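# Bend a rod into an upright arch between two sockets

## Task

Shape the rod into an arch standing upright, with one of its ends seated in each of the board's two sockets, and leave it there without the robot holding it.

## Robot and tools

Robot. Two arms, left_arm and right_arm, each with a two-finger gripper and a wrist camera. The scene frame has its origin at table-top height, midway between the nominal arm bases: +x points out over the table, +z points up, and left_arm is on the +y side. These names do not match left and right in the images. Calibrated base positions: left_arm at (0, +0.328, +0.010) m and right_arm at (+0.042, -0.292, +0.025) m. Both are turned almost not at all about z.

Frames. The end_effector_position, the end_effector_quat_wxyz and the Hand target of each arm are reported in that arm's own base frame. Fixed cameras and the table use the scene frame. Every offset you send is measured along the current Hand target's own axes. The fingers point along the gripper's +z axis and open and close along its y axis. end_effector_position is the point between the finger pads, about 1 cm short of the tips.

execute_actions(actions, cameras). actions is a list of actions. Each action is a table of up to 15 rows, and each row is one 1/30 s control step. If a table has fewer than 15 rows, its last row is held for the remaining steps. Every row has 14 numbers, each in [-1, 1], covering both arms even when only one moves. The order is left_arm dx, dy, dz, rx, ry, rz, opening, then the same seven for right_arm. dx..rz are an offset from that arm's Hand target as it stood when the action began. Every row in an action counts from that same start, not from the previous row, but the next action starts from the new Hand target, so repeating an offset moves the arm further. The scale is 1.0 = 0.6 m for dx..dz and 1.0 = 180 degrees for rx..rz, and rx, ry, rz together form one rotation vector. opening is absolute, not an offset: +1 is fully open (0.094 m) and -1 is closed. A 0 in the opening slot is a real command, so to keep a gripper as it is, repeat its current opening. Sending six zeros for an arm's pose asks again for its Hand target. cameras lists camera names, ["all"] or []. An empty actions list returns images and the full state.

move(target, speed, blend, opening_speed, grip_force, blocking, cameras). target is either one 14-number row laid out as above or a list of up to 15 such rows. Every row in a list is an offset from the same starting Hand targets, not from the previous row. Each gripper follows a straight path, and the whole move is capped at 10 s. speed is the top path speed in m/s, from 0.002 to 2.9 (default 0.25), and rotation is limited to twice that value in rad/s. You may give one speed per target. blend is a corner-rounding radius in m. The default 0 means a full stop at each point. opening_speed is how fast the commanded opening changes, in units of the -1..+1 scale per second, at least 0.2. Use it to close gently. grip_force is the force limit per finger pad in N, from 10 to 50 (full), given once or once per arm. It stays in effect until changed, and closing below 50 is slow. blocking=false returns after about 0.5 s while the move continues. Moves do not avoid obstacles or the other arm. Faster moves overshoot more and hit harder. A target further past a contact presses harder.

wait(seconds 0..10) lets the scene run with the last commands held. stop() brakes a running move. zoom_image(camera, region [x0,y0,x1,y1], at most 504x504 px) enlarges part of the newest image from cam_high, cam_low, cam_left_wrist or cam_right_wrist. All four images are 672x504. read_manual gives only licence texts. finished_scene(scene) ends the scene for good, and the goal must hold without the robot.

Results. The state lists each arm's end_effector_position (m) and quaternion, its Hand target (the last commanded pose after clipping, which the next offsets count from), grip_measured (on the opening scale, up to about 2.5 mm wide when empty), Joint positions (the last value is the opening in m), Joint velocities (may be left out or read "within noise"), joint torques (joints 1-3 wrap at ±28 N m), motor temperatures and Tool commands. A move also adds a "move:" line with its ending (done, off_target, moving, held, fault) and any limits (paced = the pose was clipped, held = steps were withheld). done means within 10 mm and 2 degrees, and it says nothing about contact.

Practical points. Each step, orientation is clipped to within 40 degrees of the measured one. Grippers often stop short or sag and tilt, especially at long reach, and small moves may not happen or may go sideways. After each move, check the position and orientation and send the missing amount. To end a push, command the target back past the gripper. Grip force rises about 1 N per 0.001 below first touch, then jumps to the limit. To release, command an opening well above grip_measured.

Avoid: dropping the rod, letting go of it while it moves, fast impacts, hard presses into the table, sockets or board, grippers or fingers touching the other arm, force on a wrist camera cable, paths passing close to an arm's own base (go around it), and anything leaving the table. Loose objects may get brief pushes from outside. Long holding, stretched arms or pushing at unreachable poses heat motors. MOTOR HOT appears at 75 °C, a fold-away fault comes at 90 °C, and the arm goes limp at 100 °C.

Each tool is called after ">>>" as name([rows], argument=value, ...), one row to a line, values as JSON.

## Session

>>> execute_actions(actions=[])

Scene clock: 0.00 s.
left_arm: end_effector_position=(+0.3639, +0.0528, +0.0813) grip_measured=+1.000 end_effector_quat_wxyz=(+0.559, -0.119, +0.807, +0.149) | right_arm: end_effector_position=(+0.3784, -0.0226, +0.0807) grip_measured=+1.000 end_effector_quat_wxyz=(+0.570, +0.045, +0.820, -0.034)
Joint positions: left_arm=[-0.057 1.521 0.287 0.862 -0.436 -0.049 0.094] | right_arm=[-0.019 1.524 0.298 0.868 0.088 0.029 0.094]
Joint velocities: within noise
Joint torques (N m): no reading
Motor temperatures (°C): left_arm=[22 24 30 33 22 23 22] | right_arm=[25 24 32 29 25 22 22]
Heat: left arm: 33 °C; right arm: 32 °C.
Hand target: left_arm +0.3697, +0.0531, +0.0948; +0.577, -0.125, +0.794, +0.146 | right_arm +0.3816, -0.0234, +0.0877; +0.578, +0.048, +0.814, -0.034
Tool commands: left_gripper/opening=+1.0 right_gripper/opening=+1.0
camera_calibration:
cam_left_wrist: T_world_to_cam=[[0.395962, -0.908296, -0.134957, -0.0759271], [-0.687314, -0.195693, -0.699503, 0.352506], [0.608945, 0.369734, -0.701771, -0.0654555], [0, 0, 0, 1]] pos_world=[0.312205, 0.0242197, 0.190397]
cam_right_wrist: T_world_to_cam=[[-0.0813139, -0.9964, -0.0239819, 0.0184596], [-0.735069, 0.0762022, -0.673696, 0.365797], [0.673098, -0.0371525, -0.738619, -0.0753145], [0, 0, 0, 1]] pos_world=[0.321081, -0.0122795, 0.19125]

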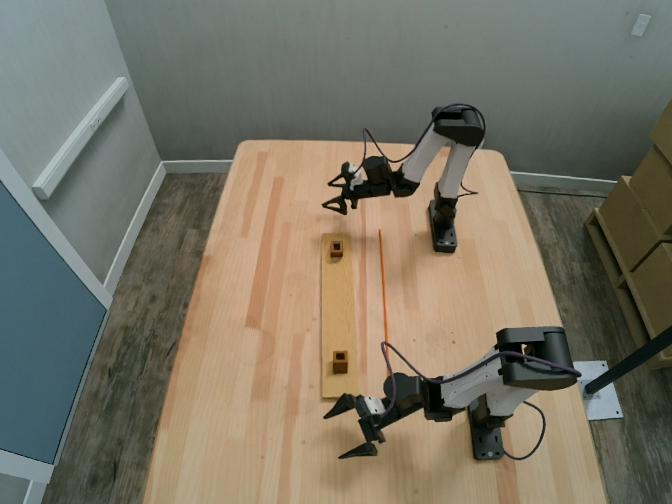

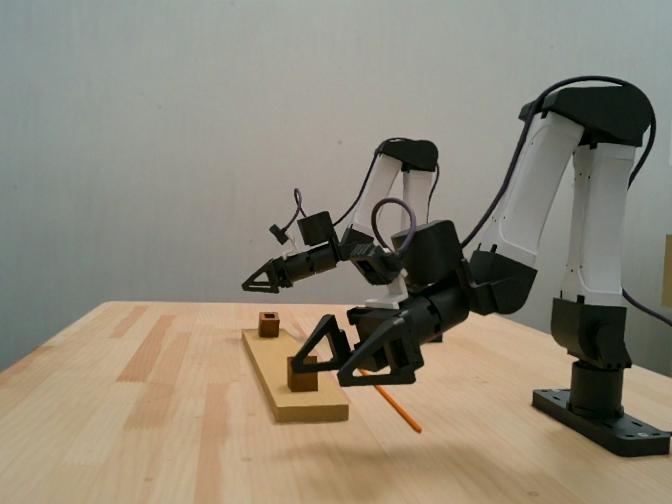

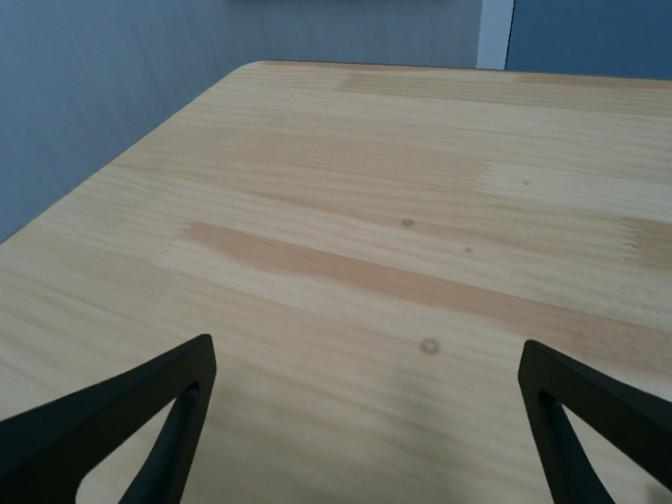

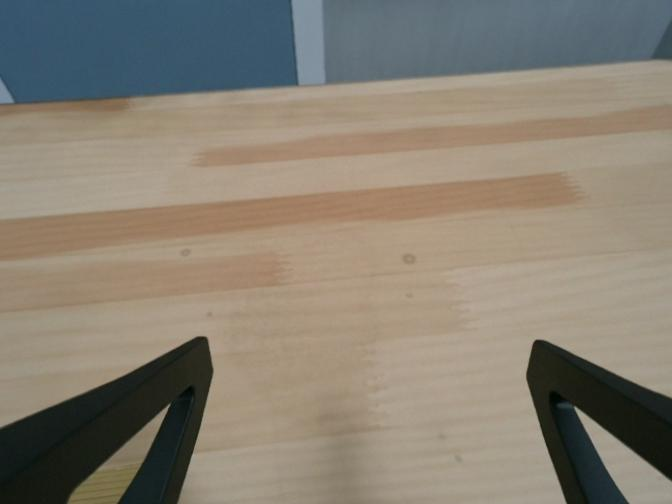

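>>> move(target=[-0.0245, -0.1110, -0.3122, 0.3998, 0.2359, 0.5084, 1.0, 0.0197, 0.1782, -0.3253, -0.3337, 0.2863, -0.4700, 1.0], speed=0.4, cameras=["all"])

>>> zoom_image(camera="cam_left_wrist", region=[0, 0, 220, 300])

>>> zoom_image(camera="cam_right_wrist", region=[480, 0, 672, 504])

>>> zoom_image(camera="cam_high", region=[300, 215, 380, 275])

>>> zoom_image(camera="cam_high", region=[300, 335, 420, 435])

Scene clock: 11.37 s.
left_arm: end_effector_position=(+0.2295, -0.0782, +0.1497) grip_measured=+1.000 end_effector_quat_wxyz=(-0.006, +0.703, +0.711, -0.009) | right_arm: end_effector_position=(+0.2025, +0.1033, +0.1346) grip_measured=+1.000 end_effector_quat_wxyz=(+0.003, +0.712, -0.702, -0.006)
Joint positions: left_arm=[-0.321 1.478 1.322 -1.433 0.011 1.24 0.094] | right_arm=[0.464 1.41 1.204 -1.374 -0.01 -1.12 0.094]
Joint torques (N m): left_arm=[-0.7 -4.1 8.24 0.32 -0.16 0.25] | right_arm=[0.2 -3.63 8.54 0.24 -0.09 -0.13]
Heat: left arm: 35 °C; right arm: 33 °C.
Hand target: left_arm +0.2338, -0.0785, +0.1576; +0.000, +0.710, +0.704, +0.000 | right_arm +0.2072, +0.1047, +0.1409; +0.000, +0.720, -0.694, +0.000
Off the commanded pose: left_arm 0.009 m, 2 deg | right_arm 0.008 m, 1 deg.
move: done
camera_calibration:
cam_left_wrist: T_world_to_cam=[[-0.999606, 0.00123132, -0.0280478, 0.242877], [-0.0110849, 0.900558, 0.434594, 0.043133], [0.0257938, 0.434733, -0.90019, 0.28145], [0, 0, 0, 1]] pos_world=[0.235999, -0.161499, 0.241426]
cam_right_wrist: T_world_to_cam=[[0.998669, -0.00174934, -0.0515547, -0.186938], [0.0219054, -0.890454, 0.454546, 0.0578929], [-0.0467022, -0.45507, -0.88923, 0.29675], [0, 0, 0, 1]] pos_world=[0.199279, 0.186266, 0.227926]

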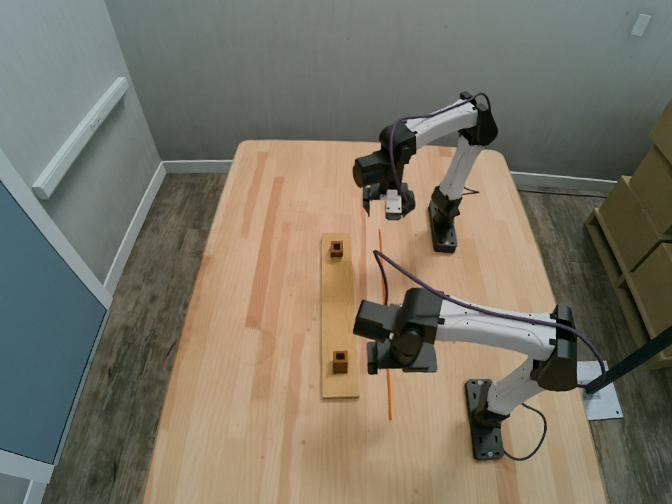

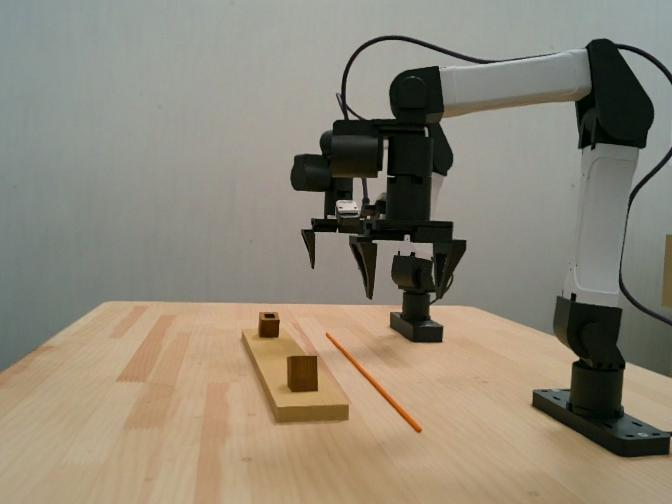

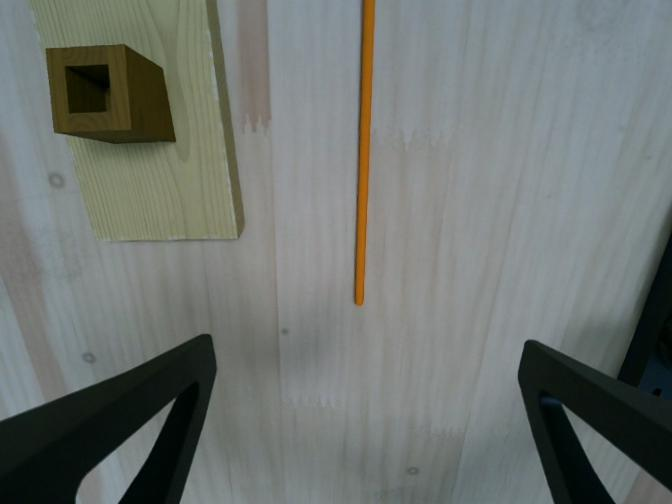

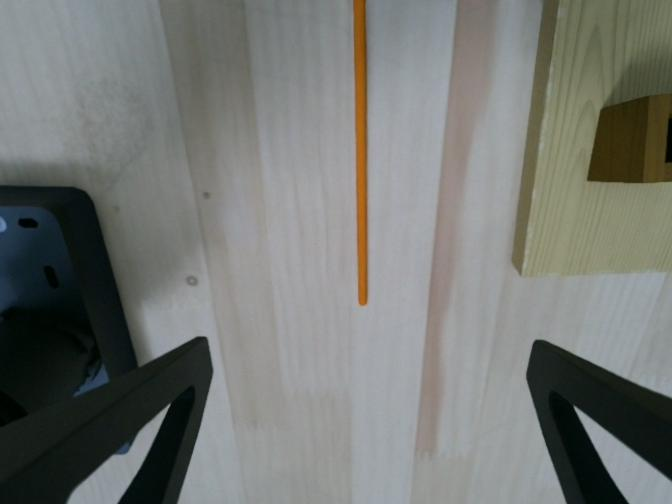

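Scaled by 1.680 from the camera's 672x504 image, which has a finer 960x720 frame.

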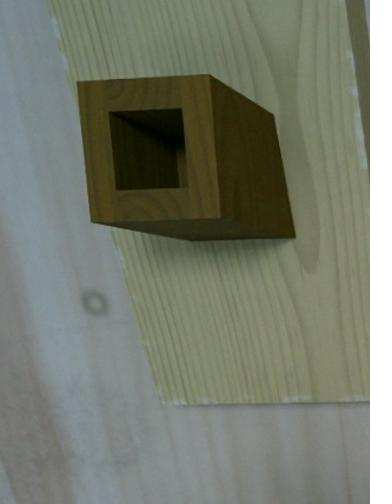

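Scaled by 1.000.

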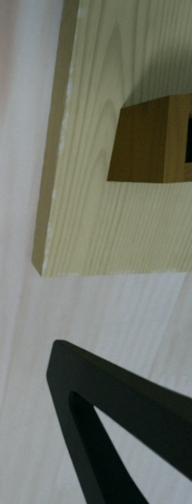

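Scaled by 6.300 from the camera's 672x504 image, which has a finer 960x720 frame.

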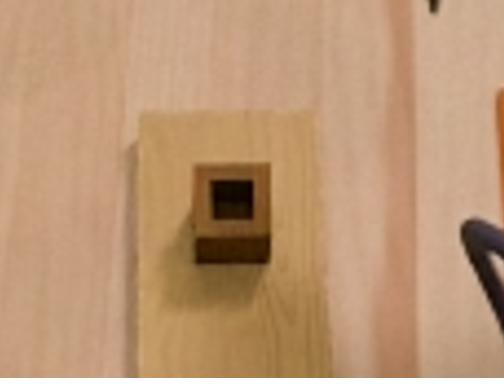

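Scaled by 4.200 from the camera's 672x504 image, which has a finer 960x720 frame.

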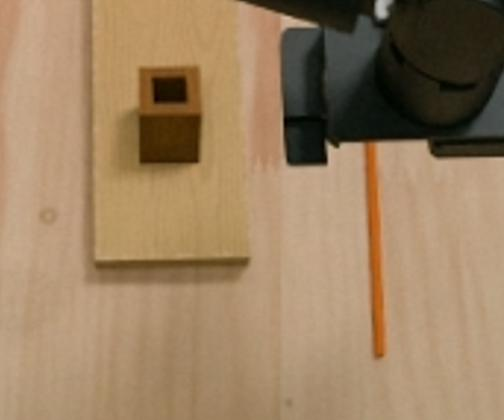

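>>> move(target=[-0.0122, 0.0020, 0.2443, -0.006, 0, 0.0055, 1.0, 0.0042, 0.0052, 0.2498, 0, 0, -0.008, 1.0], speed=0.15, cameras=["cam_left_wrist", "cam_right_wrist"])

Scene clock: 34.33 s.
left_arm: end_effector_position=(+0.2278, -0.0821, +0.0113) grip_measured=+1.000 end_effector_quat_wxyz=(-0.005, +0.712, +0.703, -0.004) | right_arm: end_effector_position=(+0.2016, +0.1025, -0.0055) grip_measured=+1.000 end_effector_quat_wxyz=(+0.001, +0.723, -0.691, -0.005)
Joint positions: left_arm=[-0.344 1.58 0.852 -0.855 0.003 1.24 0.094] | right_arm=[0.464 1.55 0.745 -0.771 -0.008 -1.151 0.094]
Joint torques (N m): left_arm=[-0.73 -4.34 5.23 0.72 -0.15 0.12] | right_arm=[-0.17 -4.04 4.56 0.66 -0.1 -0.13]
Motor temperatures (°C): left_arm=[22 26 33 33 22 23 22] | right_arm=[25 25 38 30 25 22 22]
Heat: left arm: 33 °C; right arm: 38 °C.
Hand target: left_arm +0.2349, -0.0858, +0.0110; +0.006, +0.716, +0.698, +0.007 | right_arm +0.2042, +0.1021, -0.0090; +0.000, +0.728, -0.685, +0.000
Off the commanded pose: left_arm 0.008 m, 2 deg | right_arm 0.004 m, 1 deg.
move: done
camera_calibration:
cam_left_wrist: T_world_to_cam=[[-0.999045, 0.0245161, -0.0361792, 0.239136], [0.00613845, 0.898348, 0.439241, 0.102549], [0.04327, 0.438599, -0.897641, 0.15487], [0, 0, 0, 1]] pos_world=[0.231577, -0.165913, 0.102626]
cam_right_wrist: T_world_to_cam=[[0.998495, 0.0289364, -0.0465836, -0.196344], [0.0469596, -0.889868, 0.453796, 0.115801], [-0.0283221, -0.4553, -0.889887, 0.16814], [0, 0, 0, 1]] pos_world=[0.195373, 0.185283, 0.0879291]
Images, in order (width x height): cam_left_wrist 672x504, cam_right_wrist 672x504.

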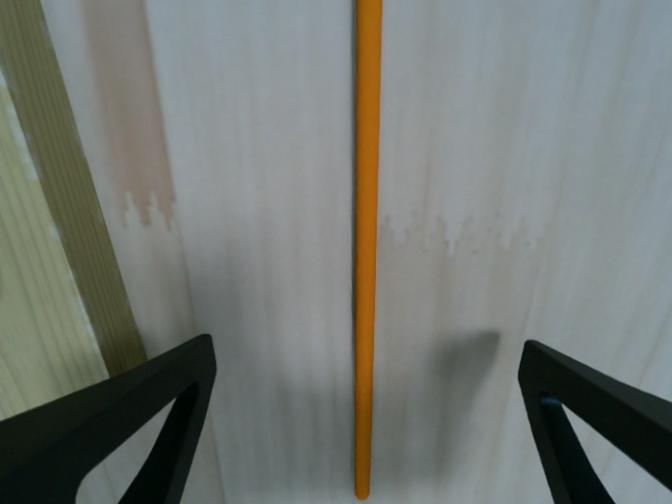

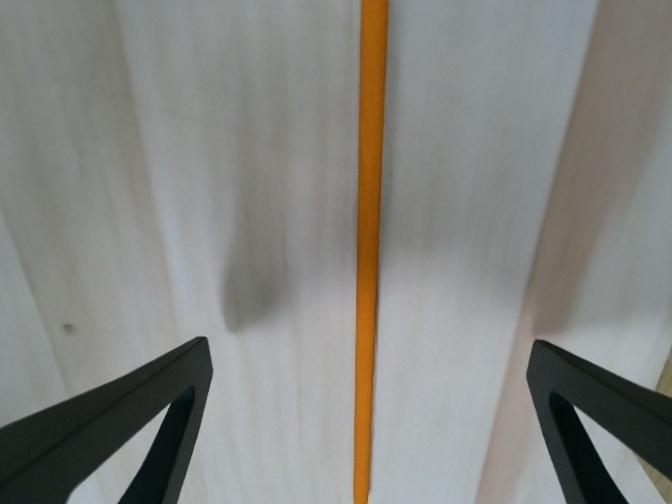

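>>> move([
  [0, 0, 0.0175, 0, 0, 0, 1.0, 0, 0.001, 0.0200, 0, 0, 0, 1.0],
  [0, 0, 0.0175, 0, 0, 0, -0.6, 0, 0.001, 0.0200, 0, 0, 0, -0.6],
], speed=0.03, opening_speed=1.2, cameras=["cam_left_wrist", "cam_right_wrist"])

Scene clock: 39.67 s.
left_arm: end_effector_position=(+0.2281, -0.0822, +0.0003) grip_measured=-0.597 end_effector_quat_wxyz=(-0.005, +0.712, +0.703, -0.004) | right_arm: end_effector_position=(+0.2033, +0.1034, -0.0164) grip_measured=-0.598 end_effector_quat_wxyz=(-0.002, +0.723, -0.691, -0.004)
Joint positions: left_arm=[-0.344 1.604 0.827 -0.806 0.003 1.24 0.019] | right_arm=[0.464 1.579 0.722 -0.713 -0.008 -1.151 0.019]
Joint torques (N m): left_arm=[-0.72 -4.49 5.03 0.73 -0.15 0.12] | right_arm=[-0.08 -4.01 4.07 0.68 -0.1 -0.12]
Heat: left arm: 33 °C; right arm: 37 °C.
Hand target: left_arm +0.2351, -0.0858, +0.0005; +0.006, +0.716, +0.698, +0.007 | right_arm +0.2036, +0.1021, -0.0210; +0.000, +0.728, -0.685, +0.000
Off the commanded pose: left_arm 0.008 m, 2 deg | right_arm 0.005 m, 1 deg.
move: done
camera_calibration:
cam_left_wrist: T_world_to_cam=[[-0.999045, 0.0245161, -0.0361792, 0.239146], [0.00613845, 0.898348, 0.439241, 0.107514], [0.04327, 0.438599, -0.897641, 0.145156], [0, 0, 0, 1]] pos_world=[0.231977, -0.166113, 0.0917257]
cam_right_wrist: T_world_to_cam=[[0.998735, 0.029033, -0.0410509, -0.198546], [0.0444664, -0.891114, 0.451596, 0.122022], [-0.0234699, -0.45285, -0.891278, 0.157625], [0, 0, 0, 1]] pos_world=[0.196569, 0.18588, 0.0772325]
Images, in order (width x height): cam_left_wrist 672x504, cam_right_wrist 672x504.

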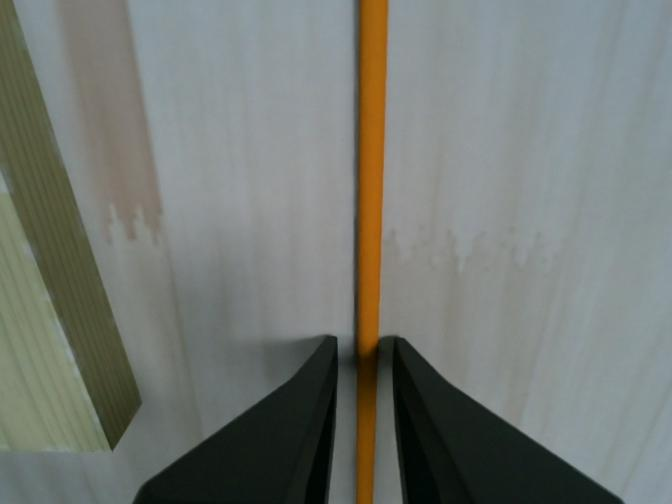

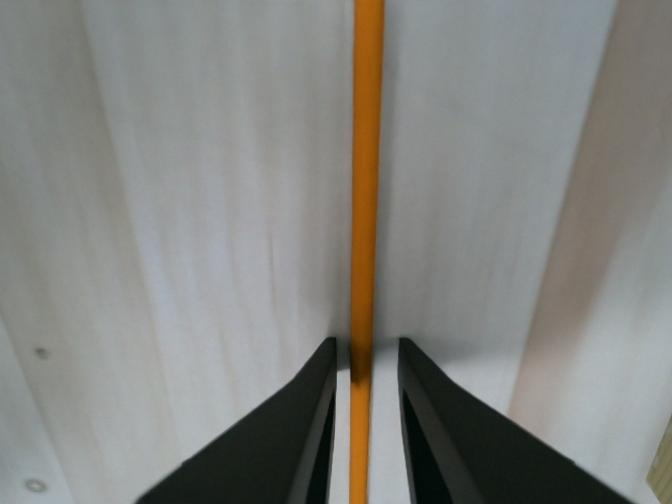

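>>> move(target=[0, 0, 0, 0, 0, 0, -1.0, 0, 0, 0, 0, 0, 0, -1.0], speed=0.03, opening_speed=0.5)

Scene clock: 41.57 s.
left_arm: end_effector_position=(+0.2281, -0.0822, +0.0003) grip_measured=-0.863 end_effector_quat_wxyz=(-0.005, +0.712, +0.703, -0.004) | right_arm: end_effector_position=(+0.2035, +0.1035, -0.0161) grip_measured=-0.903 end_effector_quat_wxyz=(-0.002, +0.723, -0.691, -0.003)
Joint positions: left_arm=[-0.344 1.604 0.827 -0.806 0.003 1.24 0.006] | right_arm=[0.464 1.577 0.722 -0.713 -0.008 -1.151 0.005]
Joint torques (N m): left_arm=[-0.7 -4.49 5.03 0.73 -0.15 0.12] | right_arm=[-0.08 -4.03 4.07 0.68 -0.11 -0.12]
Heat: left arm: 33 °C; right arm: 37 °C.
Hand target: left_arm +0.2351, -0.0858, +0.0005; +0.006, +0.716, +0.698, +0.007 | right_arm +0.2036, +0.1021, -0.0210; +0.000, +0.728, -0.685, +0.000
Off the commanded pose: left_arm 0.008 m, 2 deg | right_arm 0.005 m, 1 deg.
move: done

>>> move([
  [0, 0, -0.1, 0, 0, 0, -1.0, 0, 0, -0.1, 0, 0, 0, -1.0],
  [-0.0027, 0.1980, -0.3707, -0.511, 0.0157, -0.0157, -1.0, 0.0283, -0.2118, -0.3683, 0.51, -0.0083, -0.0083, -1.0],
], speed=0.22, blend=[0.02, 0], cameras=["cam_high", "cam_low"])

Scene clock: 53.13 s.
left_arm: end_effector_position=(+0.3485, -0.0968, +0.2106) grip_measured=-0.863 end_effector_quat_wxyz=(+0.490, +0.504, +0.498, +0.508) | right_arm: end_effector_position=(+0.3314, +0.0957, +0.1964) grip_measured=-0.904 end_effector_quat_wxyz=(+0.525, -0.522, +0.474, -0.478)
Joint positions: left_arm=[-0.516 1.188 0.327 0.857 -0.528 1.594 0.006] | right_arm=[0.464 1.12 0.211 0.916 0.369 -1.574 0.005]
Joint torques (N m): left_arm=[0.58 -2.3 6.06 2.67 -0.16 0.15] | right_arm=[-1.2 -1.65 5.42 2.96 -0.33 -0.02]
Heat: left arm: 34 °C; right arm: 37 °C.
Hand target: left_arm +0.3497, -0.0906, +0.2250; +0.504, +0.477, +0.496, +0.522 | right_arm +0.3314, +0.0928, +0.2001; +0.531, -0.515, +0.468, -0.484
Off the commanded pose: left_arm 0.016 m, 4 deg | right_arm 0.005 m, 1 deg.
move: off_target (left_arm)
Images, in order (width x height): cam_high 672x504, cam_low 672x504.

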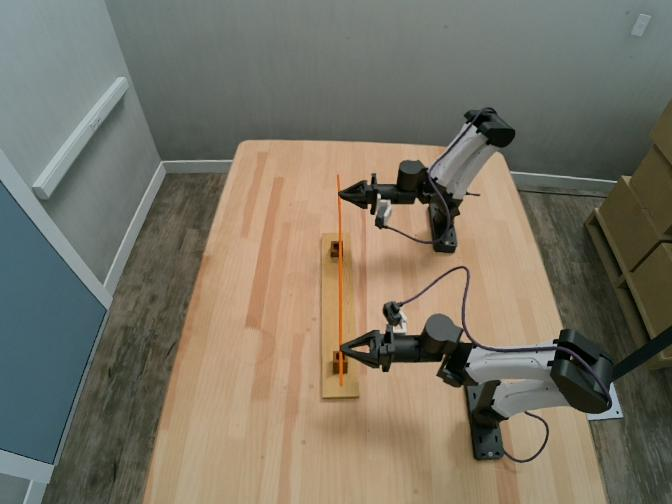

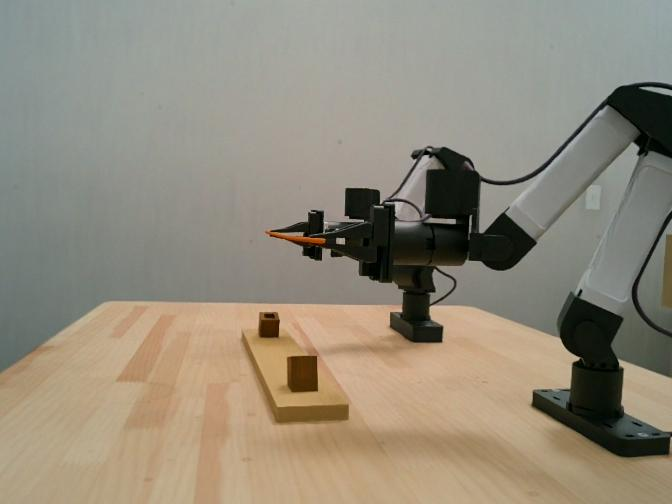

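>>> move([
  [0, 0, 0, 0, 0, 0, 0.2, 0, 0, 0, 0, 0, 0, -1.0],
  [-0.0067, 0, 0.0233, 0, 0.1111, 0, -1.0, 0, 0, 0, 0, 0, 0, -1.0],
], speed=0.15, opening_speed=1.1, cameras=["cam_left_wrist"])

Scene clock: 61.10 s.
left_arm: end_effector_position=(+0.3604, -0.0900, +0.2072) grip_measured=-0.871 end_effector_quat_wxyz=(+0.385, +0.407, +0.575, +0.596) | right_arm: end_effector_position=(+0.3316, +0.0944, +0.1963) grip_measured=-0.904 end_effector_quat_wxyz=(+0.522, -0.521, +0.474, -0.480)
Joint positions: left_arm=[-0.661 1.468 0.482 1 -1.043 1.626 0.006] | right_arm=[0.463 1.12 0.211 0.916 0.374 -1.579 0.005]
Joint torques (N m): left_arm=[-0.76 -3.79 8.01 2.34 -0.19 0.16] | right_arm=[-1.21 -1.61 5.41 2.97 -0.33 0.03]
Heat: left arm: 37 °C; right arm: 37 °C.
Hand target: left_arm +0.3638, -0.0941, +0.2258; +0.411, +0.379, +0.576, +0.597 | right_arm +0.3314, +0.0928, +0.2001; +0.531, -0.515, +0.468, -0.484
Off the commanded pose: left_arm 0.019 m, 4 deg | right_arm 0.004 m, 2 deg.
move: off_target (left_arm); target 2's new opening was sent with left_arm's hand 0.020 m and 5 deg from that target
camera_calibration:
cam_left_wrist: T_world_to_cam=[[0.0311828, 0.0718084, -0.996931, 0.211053], [-0.741528, 0.670452, 0.0250982, 0.357583], [0.670197, 0.73847, 0.0741545, -0.0717623], [0, 0, 0, 1]] pos_world=[0.306672, -0.201904, 0.206752]
Images, in order (width x height): cam_left_wrist 672x504.

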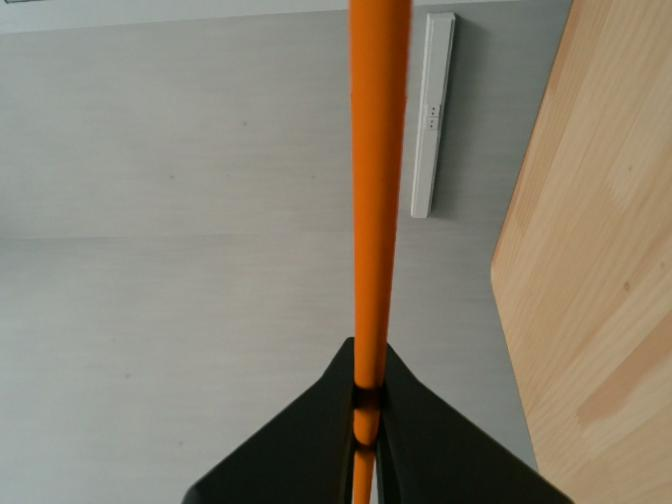

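>>> move([
  [0, 0, 0, 0, 0, 0, -1.0, 0, 0, 0, 0, 0, 0, 0.2],
  [0, 0, 0, 0, 0, 0, -1.0, -0.0083, 0, 0.0317, 0, 0.1111, 0, -1.0],
], speed=0.15, opening_speed=1.1, cameras=["cam_right_wrist", "cam_high"])

Scene clock: 67.40 s.
left_arm: end_effector_position=(+0.3603, -0.0906, +0.2072) grip_measured=-0.871 end_effector_quat_wxyz=(+0.384, +0.409, +0.574, +0.597) | right_arm: end_effector_position=(+0.3460, +0.0971, +0.1859) grip_measured=-0.892 end_effector_quat_wxyz=(+0.427, -0.445, +0.553, -0.561)
Joint positions: left_arm=[-0.663 1.468 0.482 1 -1.043 1.631 0.006] | right_arm=[0.665 1.424 0.351 1.062 0.908 -1.59 0.005]
Joint torques (N m): left_arm=[-0.75 -3.81 8.01 2.34 -0.19 0.12] | right_arm=[0.21 -3.4 7.92 2.69 -0.01 -0.02]
Motor temperatures (°C): left_arm=[22 26 35 38 22 23 23] | right_arm=[25 25 37 36 25 22 23]
Heat: left arm: 38 °C; right arm: 37 °C.
Hand target: left_arm +0.3638, -0.0941, +0.2258; +0.411, +0.379, +0.576, +0.597 | right_arm +0.3499, +0.0996, +0.2007; +0.442, -0.423, +0.553, -0.566
Off the commanded pose: left_arm 0.019 m, 5 deg | right_arm 0.015 m, 3 deg.
move: off_target (left_arm, right_arm); target 2's new opening was sent with right_arm's hand 0.016 m and 3 deg from that target
camera_calibration:
cam_right_wrist: T_world_to_cam=[[0.0469738, 0.00109838, 0.998896, -0.193845], [-0.658184, -0.752186, 0.0317787, 0.326366], [0.75139, -0.65895, -0.0346101, -0.0689375], [0, 0, 0, 1]] pos_world=[0.275713, 0.200274, 0.180873]
Images, in order (width x height): cam_high 672x504, cam_right_wrist 672x504.

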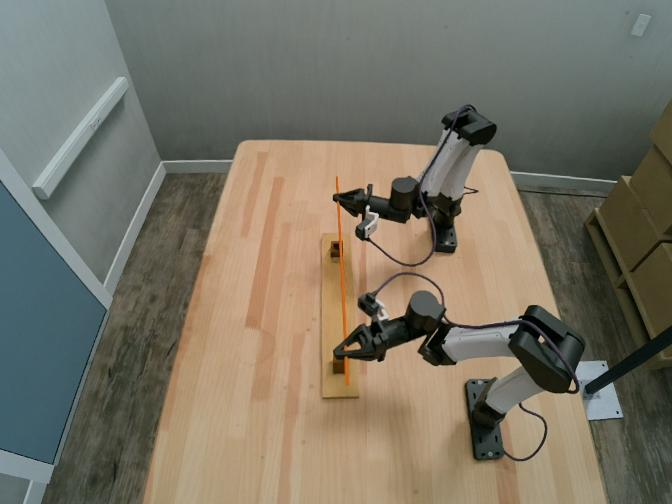

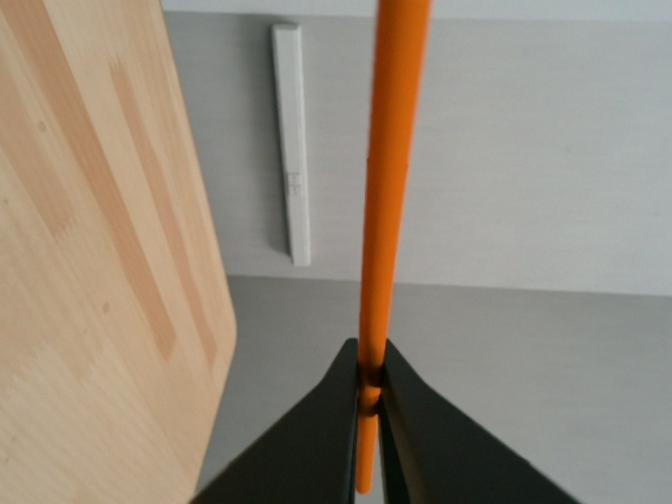

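>>> move([
  [-0.0063, 0, -0.0022, 0.0347, -0.001, -0.0939, -1.0, -0.0063, 0, -0.0021, -0.0325, -0.0015, 0.0947, -1.0],
  [-0.0220, -0.0001, -0.0078, 0.0656, -0.0019, -0.1773, -1.0, -0.0221, 0, -0.0075, -0.0614, -0.0029, 0.1789, -1.0],
  [-0.0503, -0.0001, -0.0179, 0.0926, -0.0026, -0.2503, -1.0, -0.0505, 0, -0.0171, -0.0867, -0.0041, 0.2525, -1.0],
  [-0.0912, -0.0002, -0.0324, 0.1158, -0.0033, -0.3128, -1.0, -0.0916, -0.0001, -0.0311, -0.1083, -0.0051, 0.3156, -1.0],
  [-0.1352, -0.0003, -0.0480, 0.1351, -0.0038, -0.3650, -1.0, -0.1358, -0.0001, -0.0461, -0.1264, -0.0060, 0.3683, -1.0],
], speed=0.14, blend=[0.006, 0.008, 0.01, 0.01, 0], cameras=["cam_high", "cam_low"])

>>> zoom_image(camera="cam_high", region=[290, 190, 390, 270])

>>> zoom_image(camera="cam_high", region=[300, 310, 380, 400])

>>> zoom_image(camera="cam_low", region=[230, 200, 380, 420])

Scene clock: 82.43 s.
left_arm: end_effector_position=(+0.3623, -0.1474, +0.2111) grip_measured=-0.871 end_effector_quat_wxyz=(+0.560, +0.084, +0.793, +0.224) | right_arm: end_effector_position=(+0.3421, +0.1564, +0.1892) grip_measured=-0.892 end_effector_quat_wxyz=(+0.580, -0.127, +0.786, -0.172)
Joint positions: left_arm=[-0.764 1.397 0.838 0.052 -0.977 0.054 0.006] | right_arm=[0.791 1.31 0.654 0.226 0.872 -0.109 0.005]
Joint torques (N m): left_arm=[-2.36 -4.22 10.33 1.99 0.53 -0.28] | right_arm=[2.11 -3.56 10.48 2.19 -0.59 0.5]
Heat: left arm: 39 °C; right arm: 39 °C.
Hand target: left_arm +0.3676, -0.1801, +0.2258; +0.585, +0.086, +0.792, +0.151 | right_arm +0.3437, +0.1854, +0.2008; +0.595, -0.133, +0.784, -0.116
Off the commanded pose: left_arm 0.036 m, 9 deg | right_arm 0.031 m, 7 deg.
move: off_target (left_arm, right_arm)
Images, in order (width x height): cam_high 672x504, cam_low 672x504.

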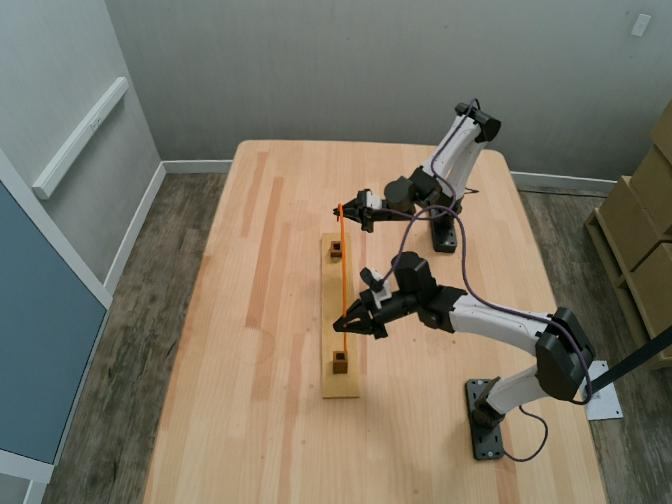

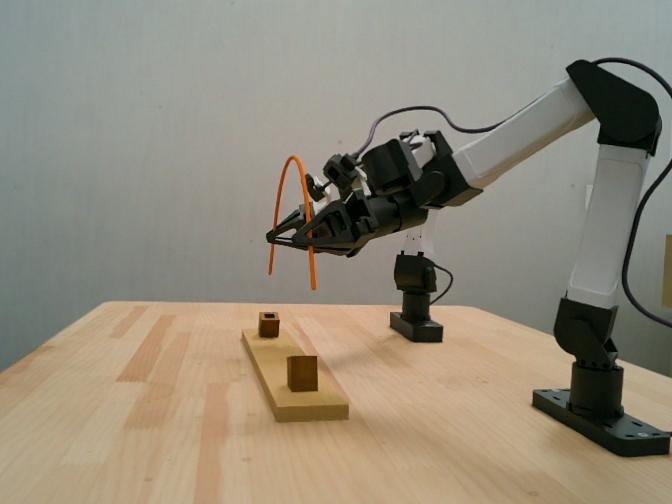

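Scaled by 5.040 from the camera's 672x504 image, which has a finer 960x720 frame.

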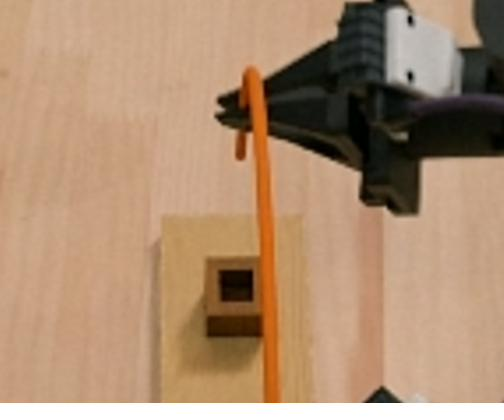

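Scaled by 5.600 from the camera's 672x504 image, which has a finer 960x720 frame.

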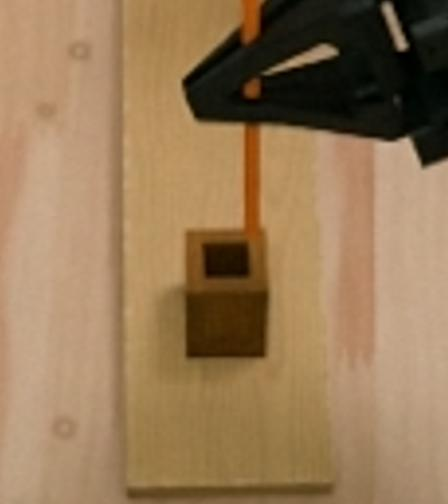

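Scaled by 2.291 from the camera's 672x504 image, which has a finer 960x720 frame.

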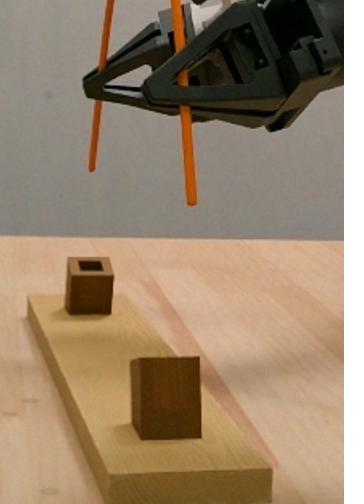

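>>> move(target=[0.0830, -0.0960, 0.0472, 0.0184, 0.0050, -0.0492, -1.0, 0.0603, 0.0872, 0.0287, -0.0131, 0.0032, 0.0376, -1.0], speed=0.08, cameras=["cam_high", "cam_low"])

>>> zoom_image(camera="cam_high", region=[300, 210, 380, 270])

>>> zoom_image(camera="cam_high", region=[300, 310, 380, 380])

>>> zoom_image(camera="cam_low", region=[240, 230, 360, 400])

Scene clock: 97.37 s.
left_arm: end_effector_position=(+0.3753, -0.1700, +0.1457) grip_measured=-0.871 end_effector_quat_wxyz=(+0.555, +0.025, +0.812, +0.179) | right_arm: end_effector_position=(+0.3470, +0.1821, +0.1386) grip_measured=-0.892 end_effector_quat_wxyz=(+0.570, -0.084, +0.805, -0.141)
Joint positions: left_arm=[-0.783 1.613 0.815 0.191 -0.976 -0.179 0.006] | right_arm=[0.842 1.519 0.654 0.336 0.911 0.085 0.005]
Joint torques (N m): left_arm=[-3.18 -5.22 6.98 2.77 0.8 0.05] | right_arm=[3.11 -4.48 7.31 3.06 -0.77 0.22]
Motor temperatures (°C): left_arm=[22 26 40 39 23 23 24] | right_arm=[26 25 43 36 25 23 24]
Heat: left arm: 40 °C; right arm: 43 °C.
Hand target: left_arm +0.3820, -0.2147, +0.1537; +0.586, +0.040, +0.805, +0.083 | right_arm +0.3473, +0.2215, +0.1457; +0.594, -0.098, +0.796, -0.065
Off the commanded pose: left_arm 0.046 m, 12 deg | right_arm 0.040 m, 9 deg.
move: off_target (left_arm, right_arm)
Images, in order (width x height): cam_high 672x504, cam_low 672x504.

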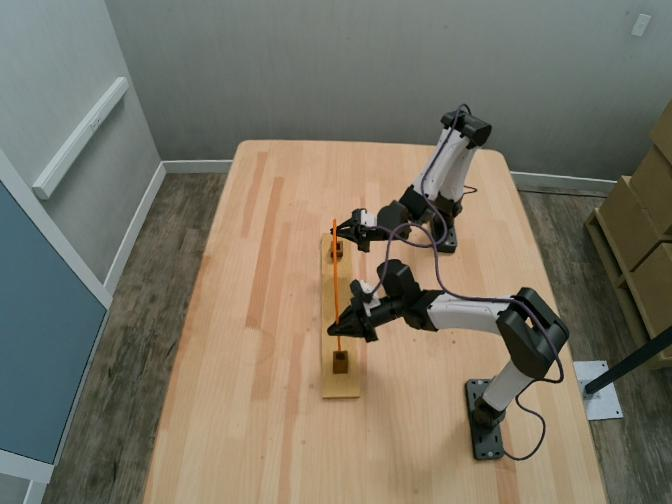

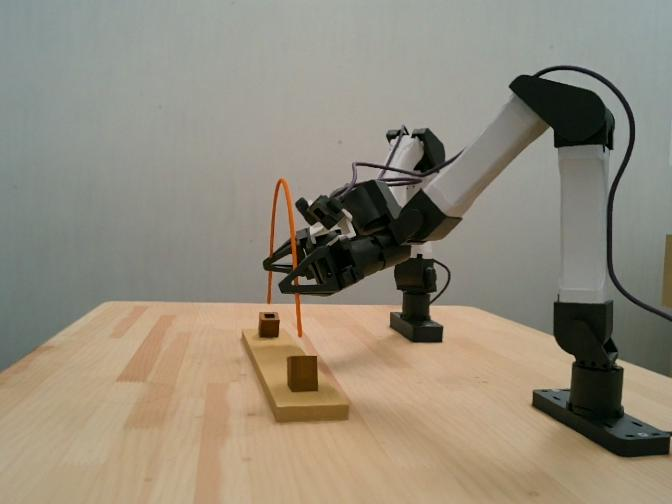

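Scaled by 6.300 from the camera's 672x504 image, which has a finer 960x720 frame.

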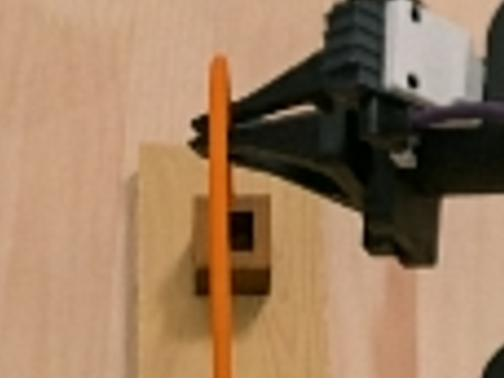

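Scaled by 6.300 from the camera's 672x504 image, which has a finer 960x720 frame.

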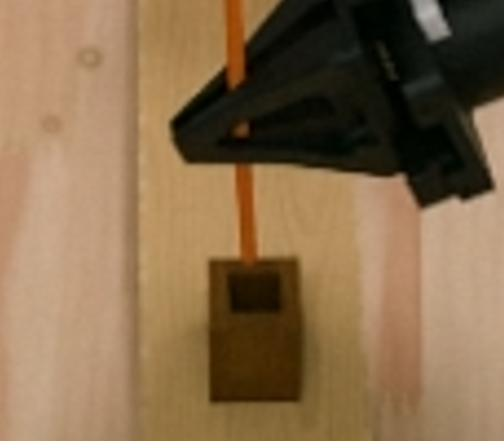

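Scaled by 2.965 from the camera's 672x504 image, which has a finer 960x720 frame.

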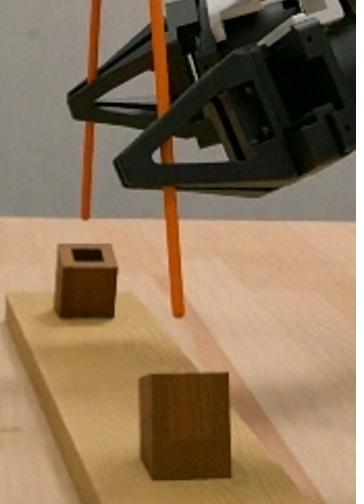

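>>> move(target=[0.0623, 0.0015, 0.0205, 0, 0, 0, -1.0, 0.0607, -0.0098, 0.0257, 0, 0, 0, -1.0], speed=0.05, cameras=["cam_high", "cam_low"])

>>> zoom_image(camera="cam_high", region=[300, 210, 380, 270])

>>> zoom_image(camera="cam_high", region=[300, 310, 380, 380])

>>> zoom_image(camera="cam_low", region=[240, 230, 360, 400])

Scene clock: 107.63 s.
left_arm: end_effector_position=(+0.3716, -0.1704, +0.1044) grip_measured=-0.871 end_effector_quat_wxyz=(+0.554, +0.032, +0.814, +0.169) | right_arm: end_effector_position=(+0.3489, +0.1750, +0.1077) grip_measured=-0.892 end_effector_quat_wxyz=(+0.577, -0.074, +0.801, -0.141)
Joint positions: left_arm=[-0.784 1.702 0.714 0.386 -0.953 -0.175 0.006] | right_arm=[0.825 1.62 0.568 0.552 0.911 0.075 0.005]
Joint torques (N m): left_arm=[-1.39 -5.48 6.54 2.83 0.74 0.14] | right_arm=[0.8 -4.82 5.56 3.11 -1.2 0.05]
Heat: left arm: 42 °C; right arm: 42 °C.
Hand target: left_arm +0.3820, -0.2067, +0.1152; +0.586, +0.040, +0.805, +0.083 | right_arm +0.3525, +0.2074, +0.1087; +0.594, -0.098, +0.796, -0.065
Off the commanded pose: left_arm 0.039 m, 11 deg | right_arm 0.033 m, 9 deg.
move: off_target (left_arm, right_arm)
Images, in order (width x height): cam_high 672x504, cam_low 672x504.

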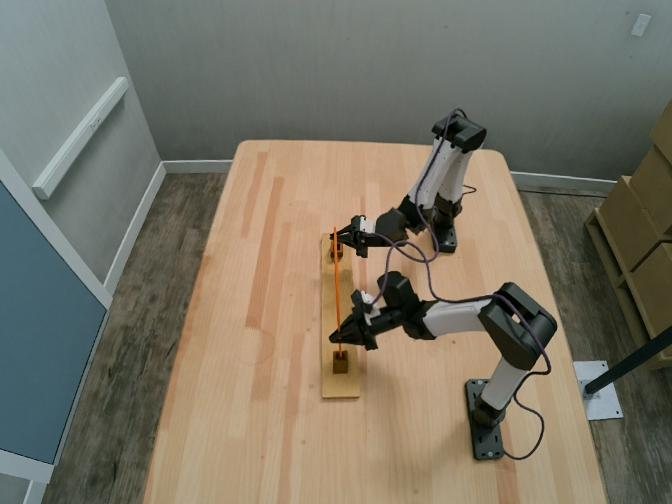

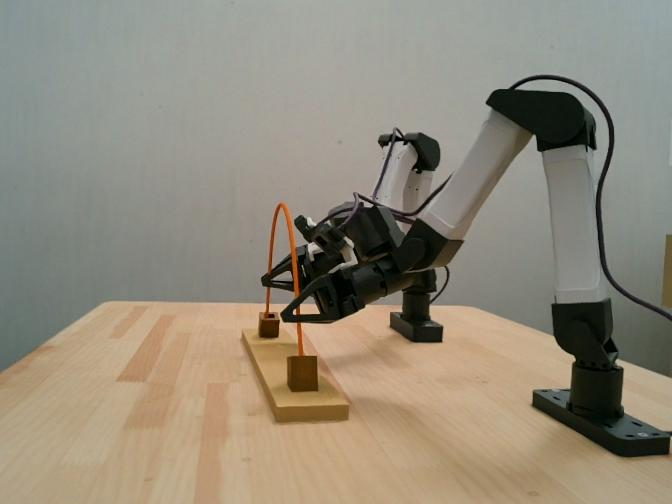

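Scaled by 6.300 from the camera's 672x504 image, which has a finer 960x720 frame.

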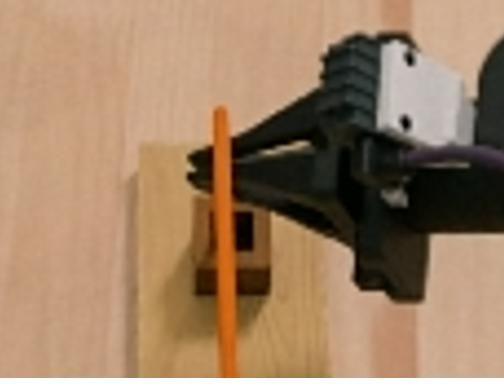

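Scaled by 6.300 from the camera's 672x504 image, which has a finer 960x720 frame.

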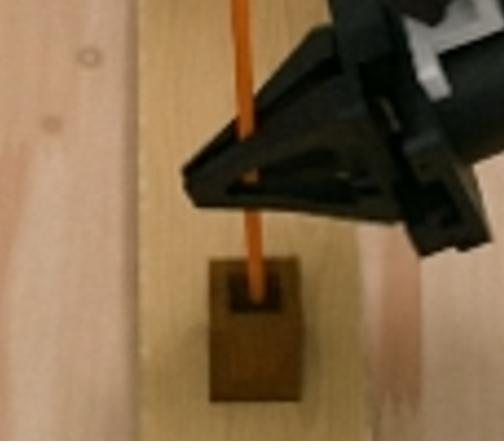

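Scaled by 2.965 from the camera's 672x504 image, which has a finer 960x720 frame.

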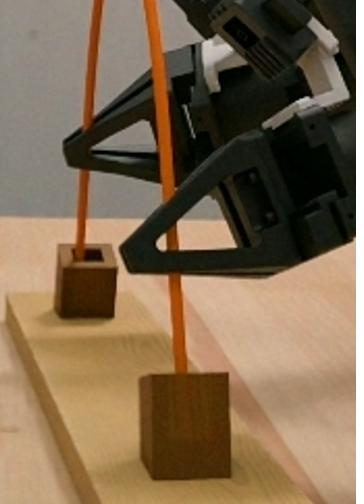

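>>> move(target=[0.0245, 0.0187, 0.0125, -0.0058, -0.0017, 0.0155, -1.0, 0.0395, -0.0062, 0.0042, 0.0055, -0.0013, -0.0157, -1.0], speed=0.05, cameras=["cam_high", "cam_low"])

>>> zoom_image(camera="cam_high", region=[300, 210, 380, 270])

>>> zoom_image(camera="cam_high", region=[300, 310, 380, 380])

>>> zoom_image(camera="cam_low", region=[240, 230, 360, 400])

Scene clock: 113.47 s.
left_arm: end_effector_position=(+0.3741, -0.1608, +0.0908) grip_measured=-0.871 end_effector_quat_wxyz=(+0.554, +0.048, +0.811, +0.184) | right_arm: end_effector_position=(+0.3458, +0.1708, +0.0859) grip_measured=-0.892 end_effector_quat_wxyz=(+0.579, -0.092, +0.796, -0.154)
Joint positions: left_arm=[-0.758 1.741 0.663 0.507 -0.939 -0.098 0.006] | right_arm=[0.823 1.701 0.506 0.717 0.911 0.015 0.005]
Joint torques (N m): left_arm=[-1.1 -5.76 6.08 2.76 0.71 0.11] | right_arm=[0.35 -5.14 4.9 2.96 -1.1 0.07]
Heat: left arm: 43 °C; right arm: 41 °C.
Hand target: left_arm +0.3842, -0.1927, +0.1012; +0.586, +0.055, +0.801, +0.105 | right_arm +0.3487, +0.1983, +0.0867; +0.595, -0.113, +0.791, -0.087
Off the commanded pose: left_arm 0.035 m, 10 deg | right_arm 0.028 m, 8 deg.
move: off_target (left_arm, right_arm)
Images, in order (width x height): cam_high 672x504, cam_low 672x504.

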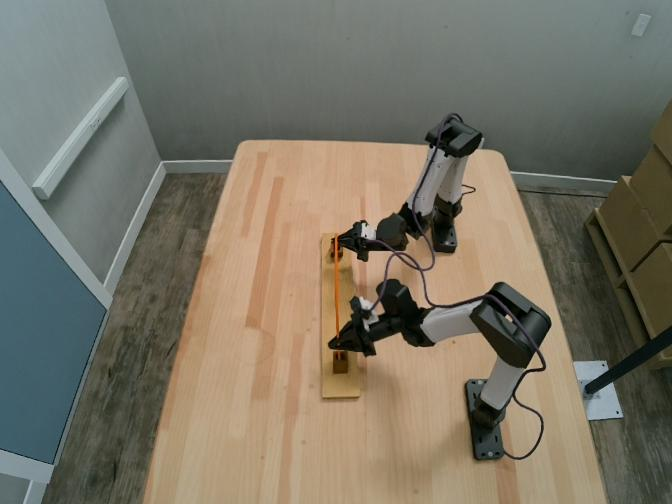

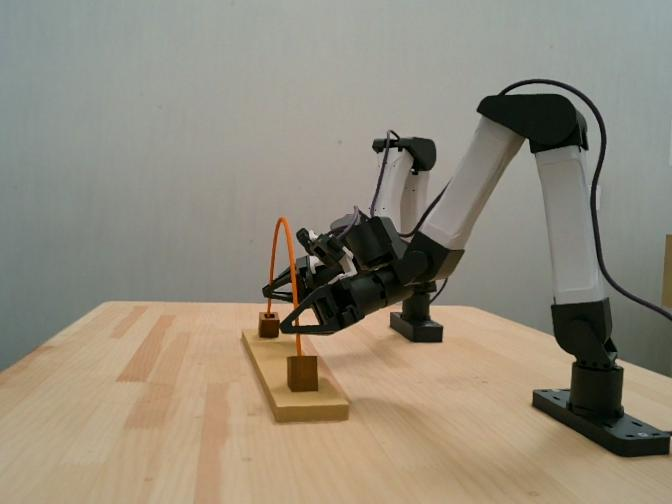

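Scaled by 6.300 from the camera's 672x504 image, which has a finer 960x720 frame.

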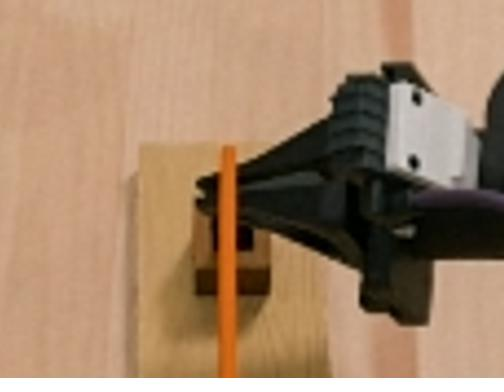

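Scaled by 6.300 from the camera's 672x504 image, which has a finer 960x720 frame.

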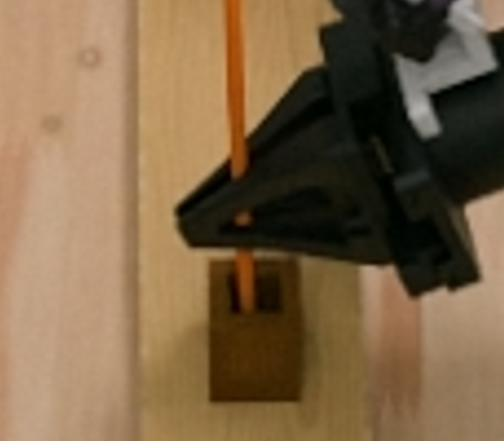

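Scaled by 2.965 from the camera's 672x504 image, which has a finer 960x720 frame.

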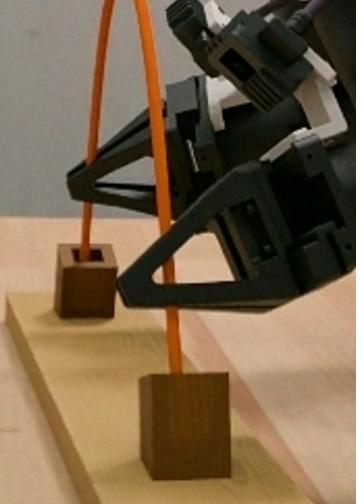

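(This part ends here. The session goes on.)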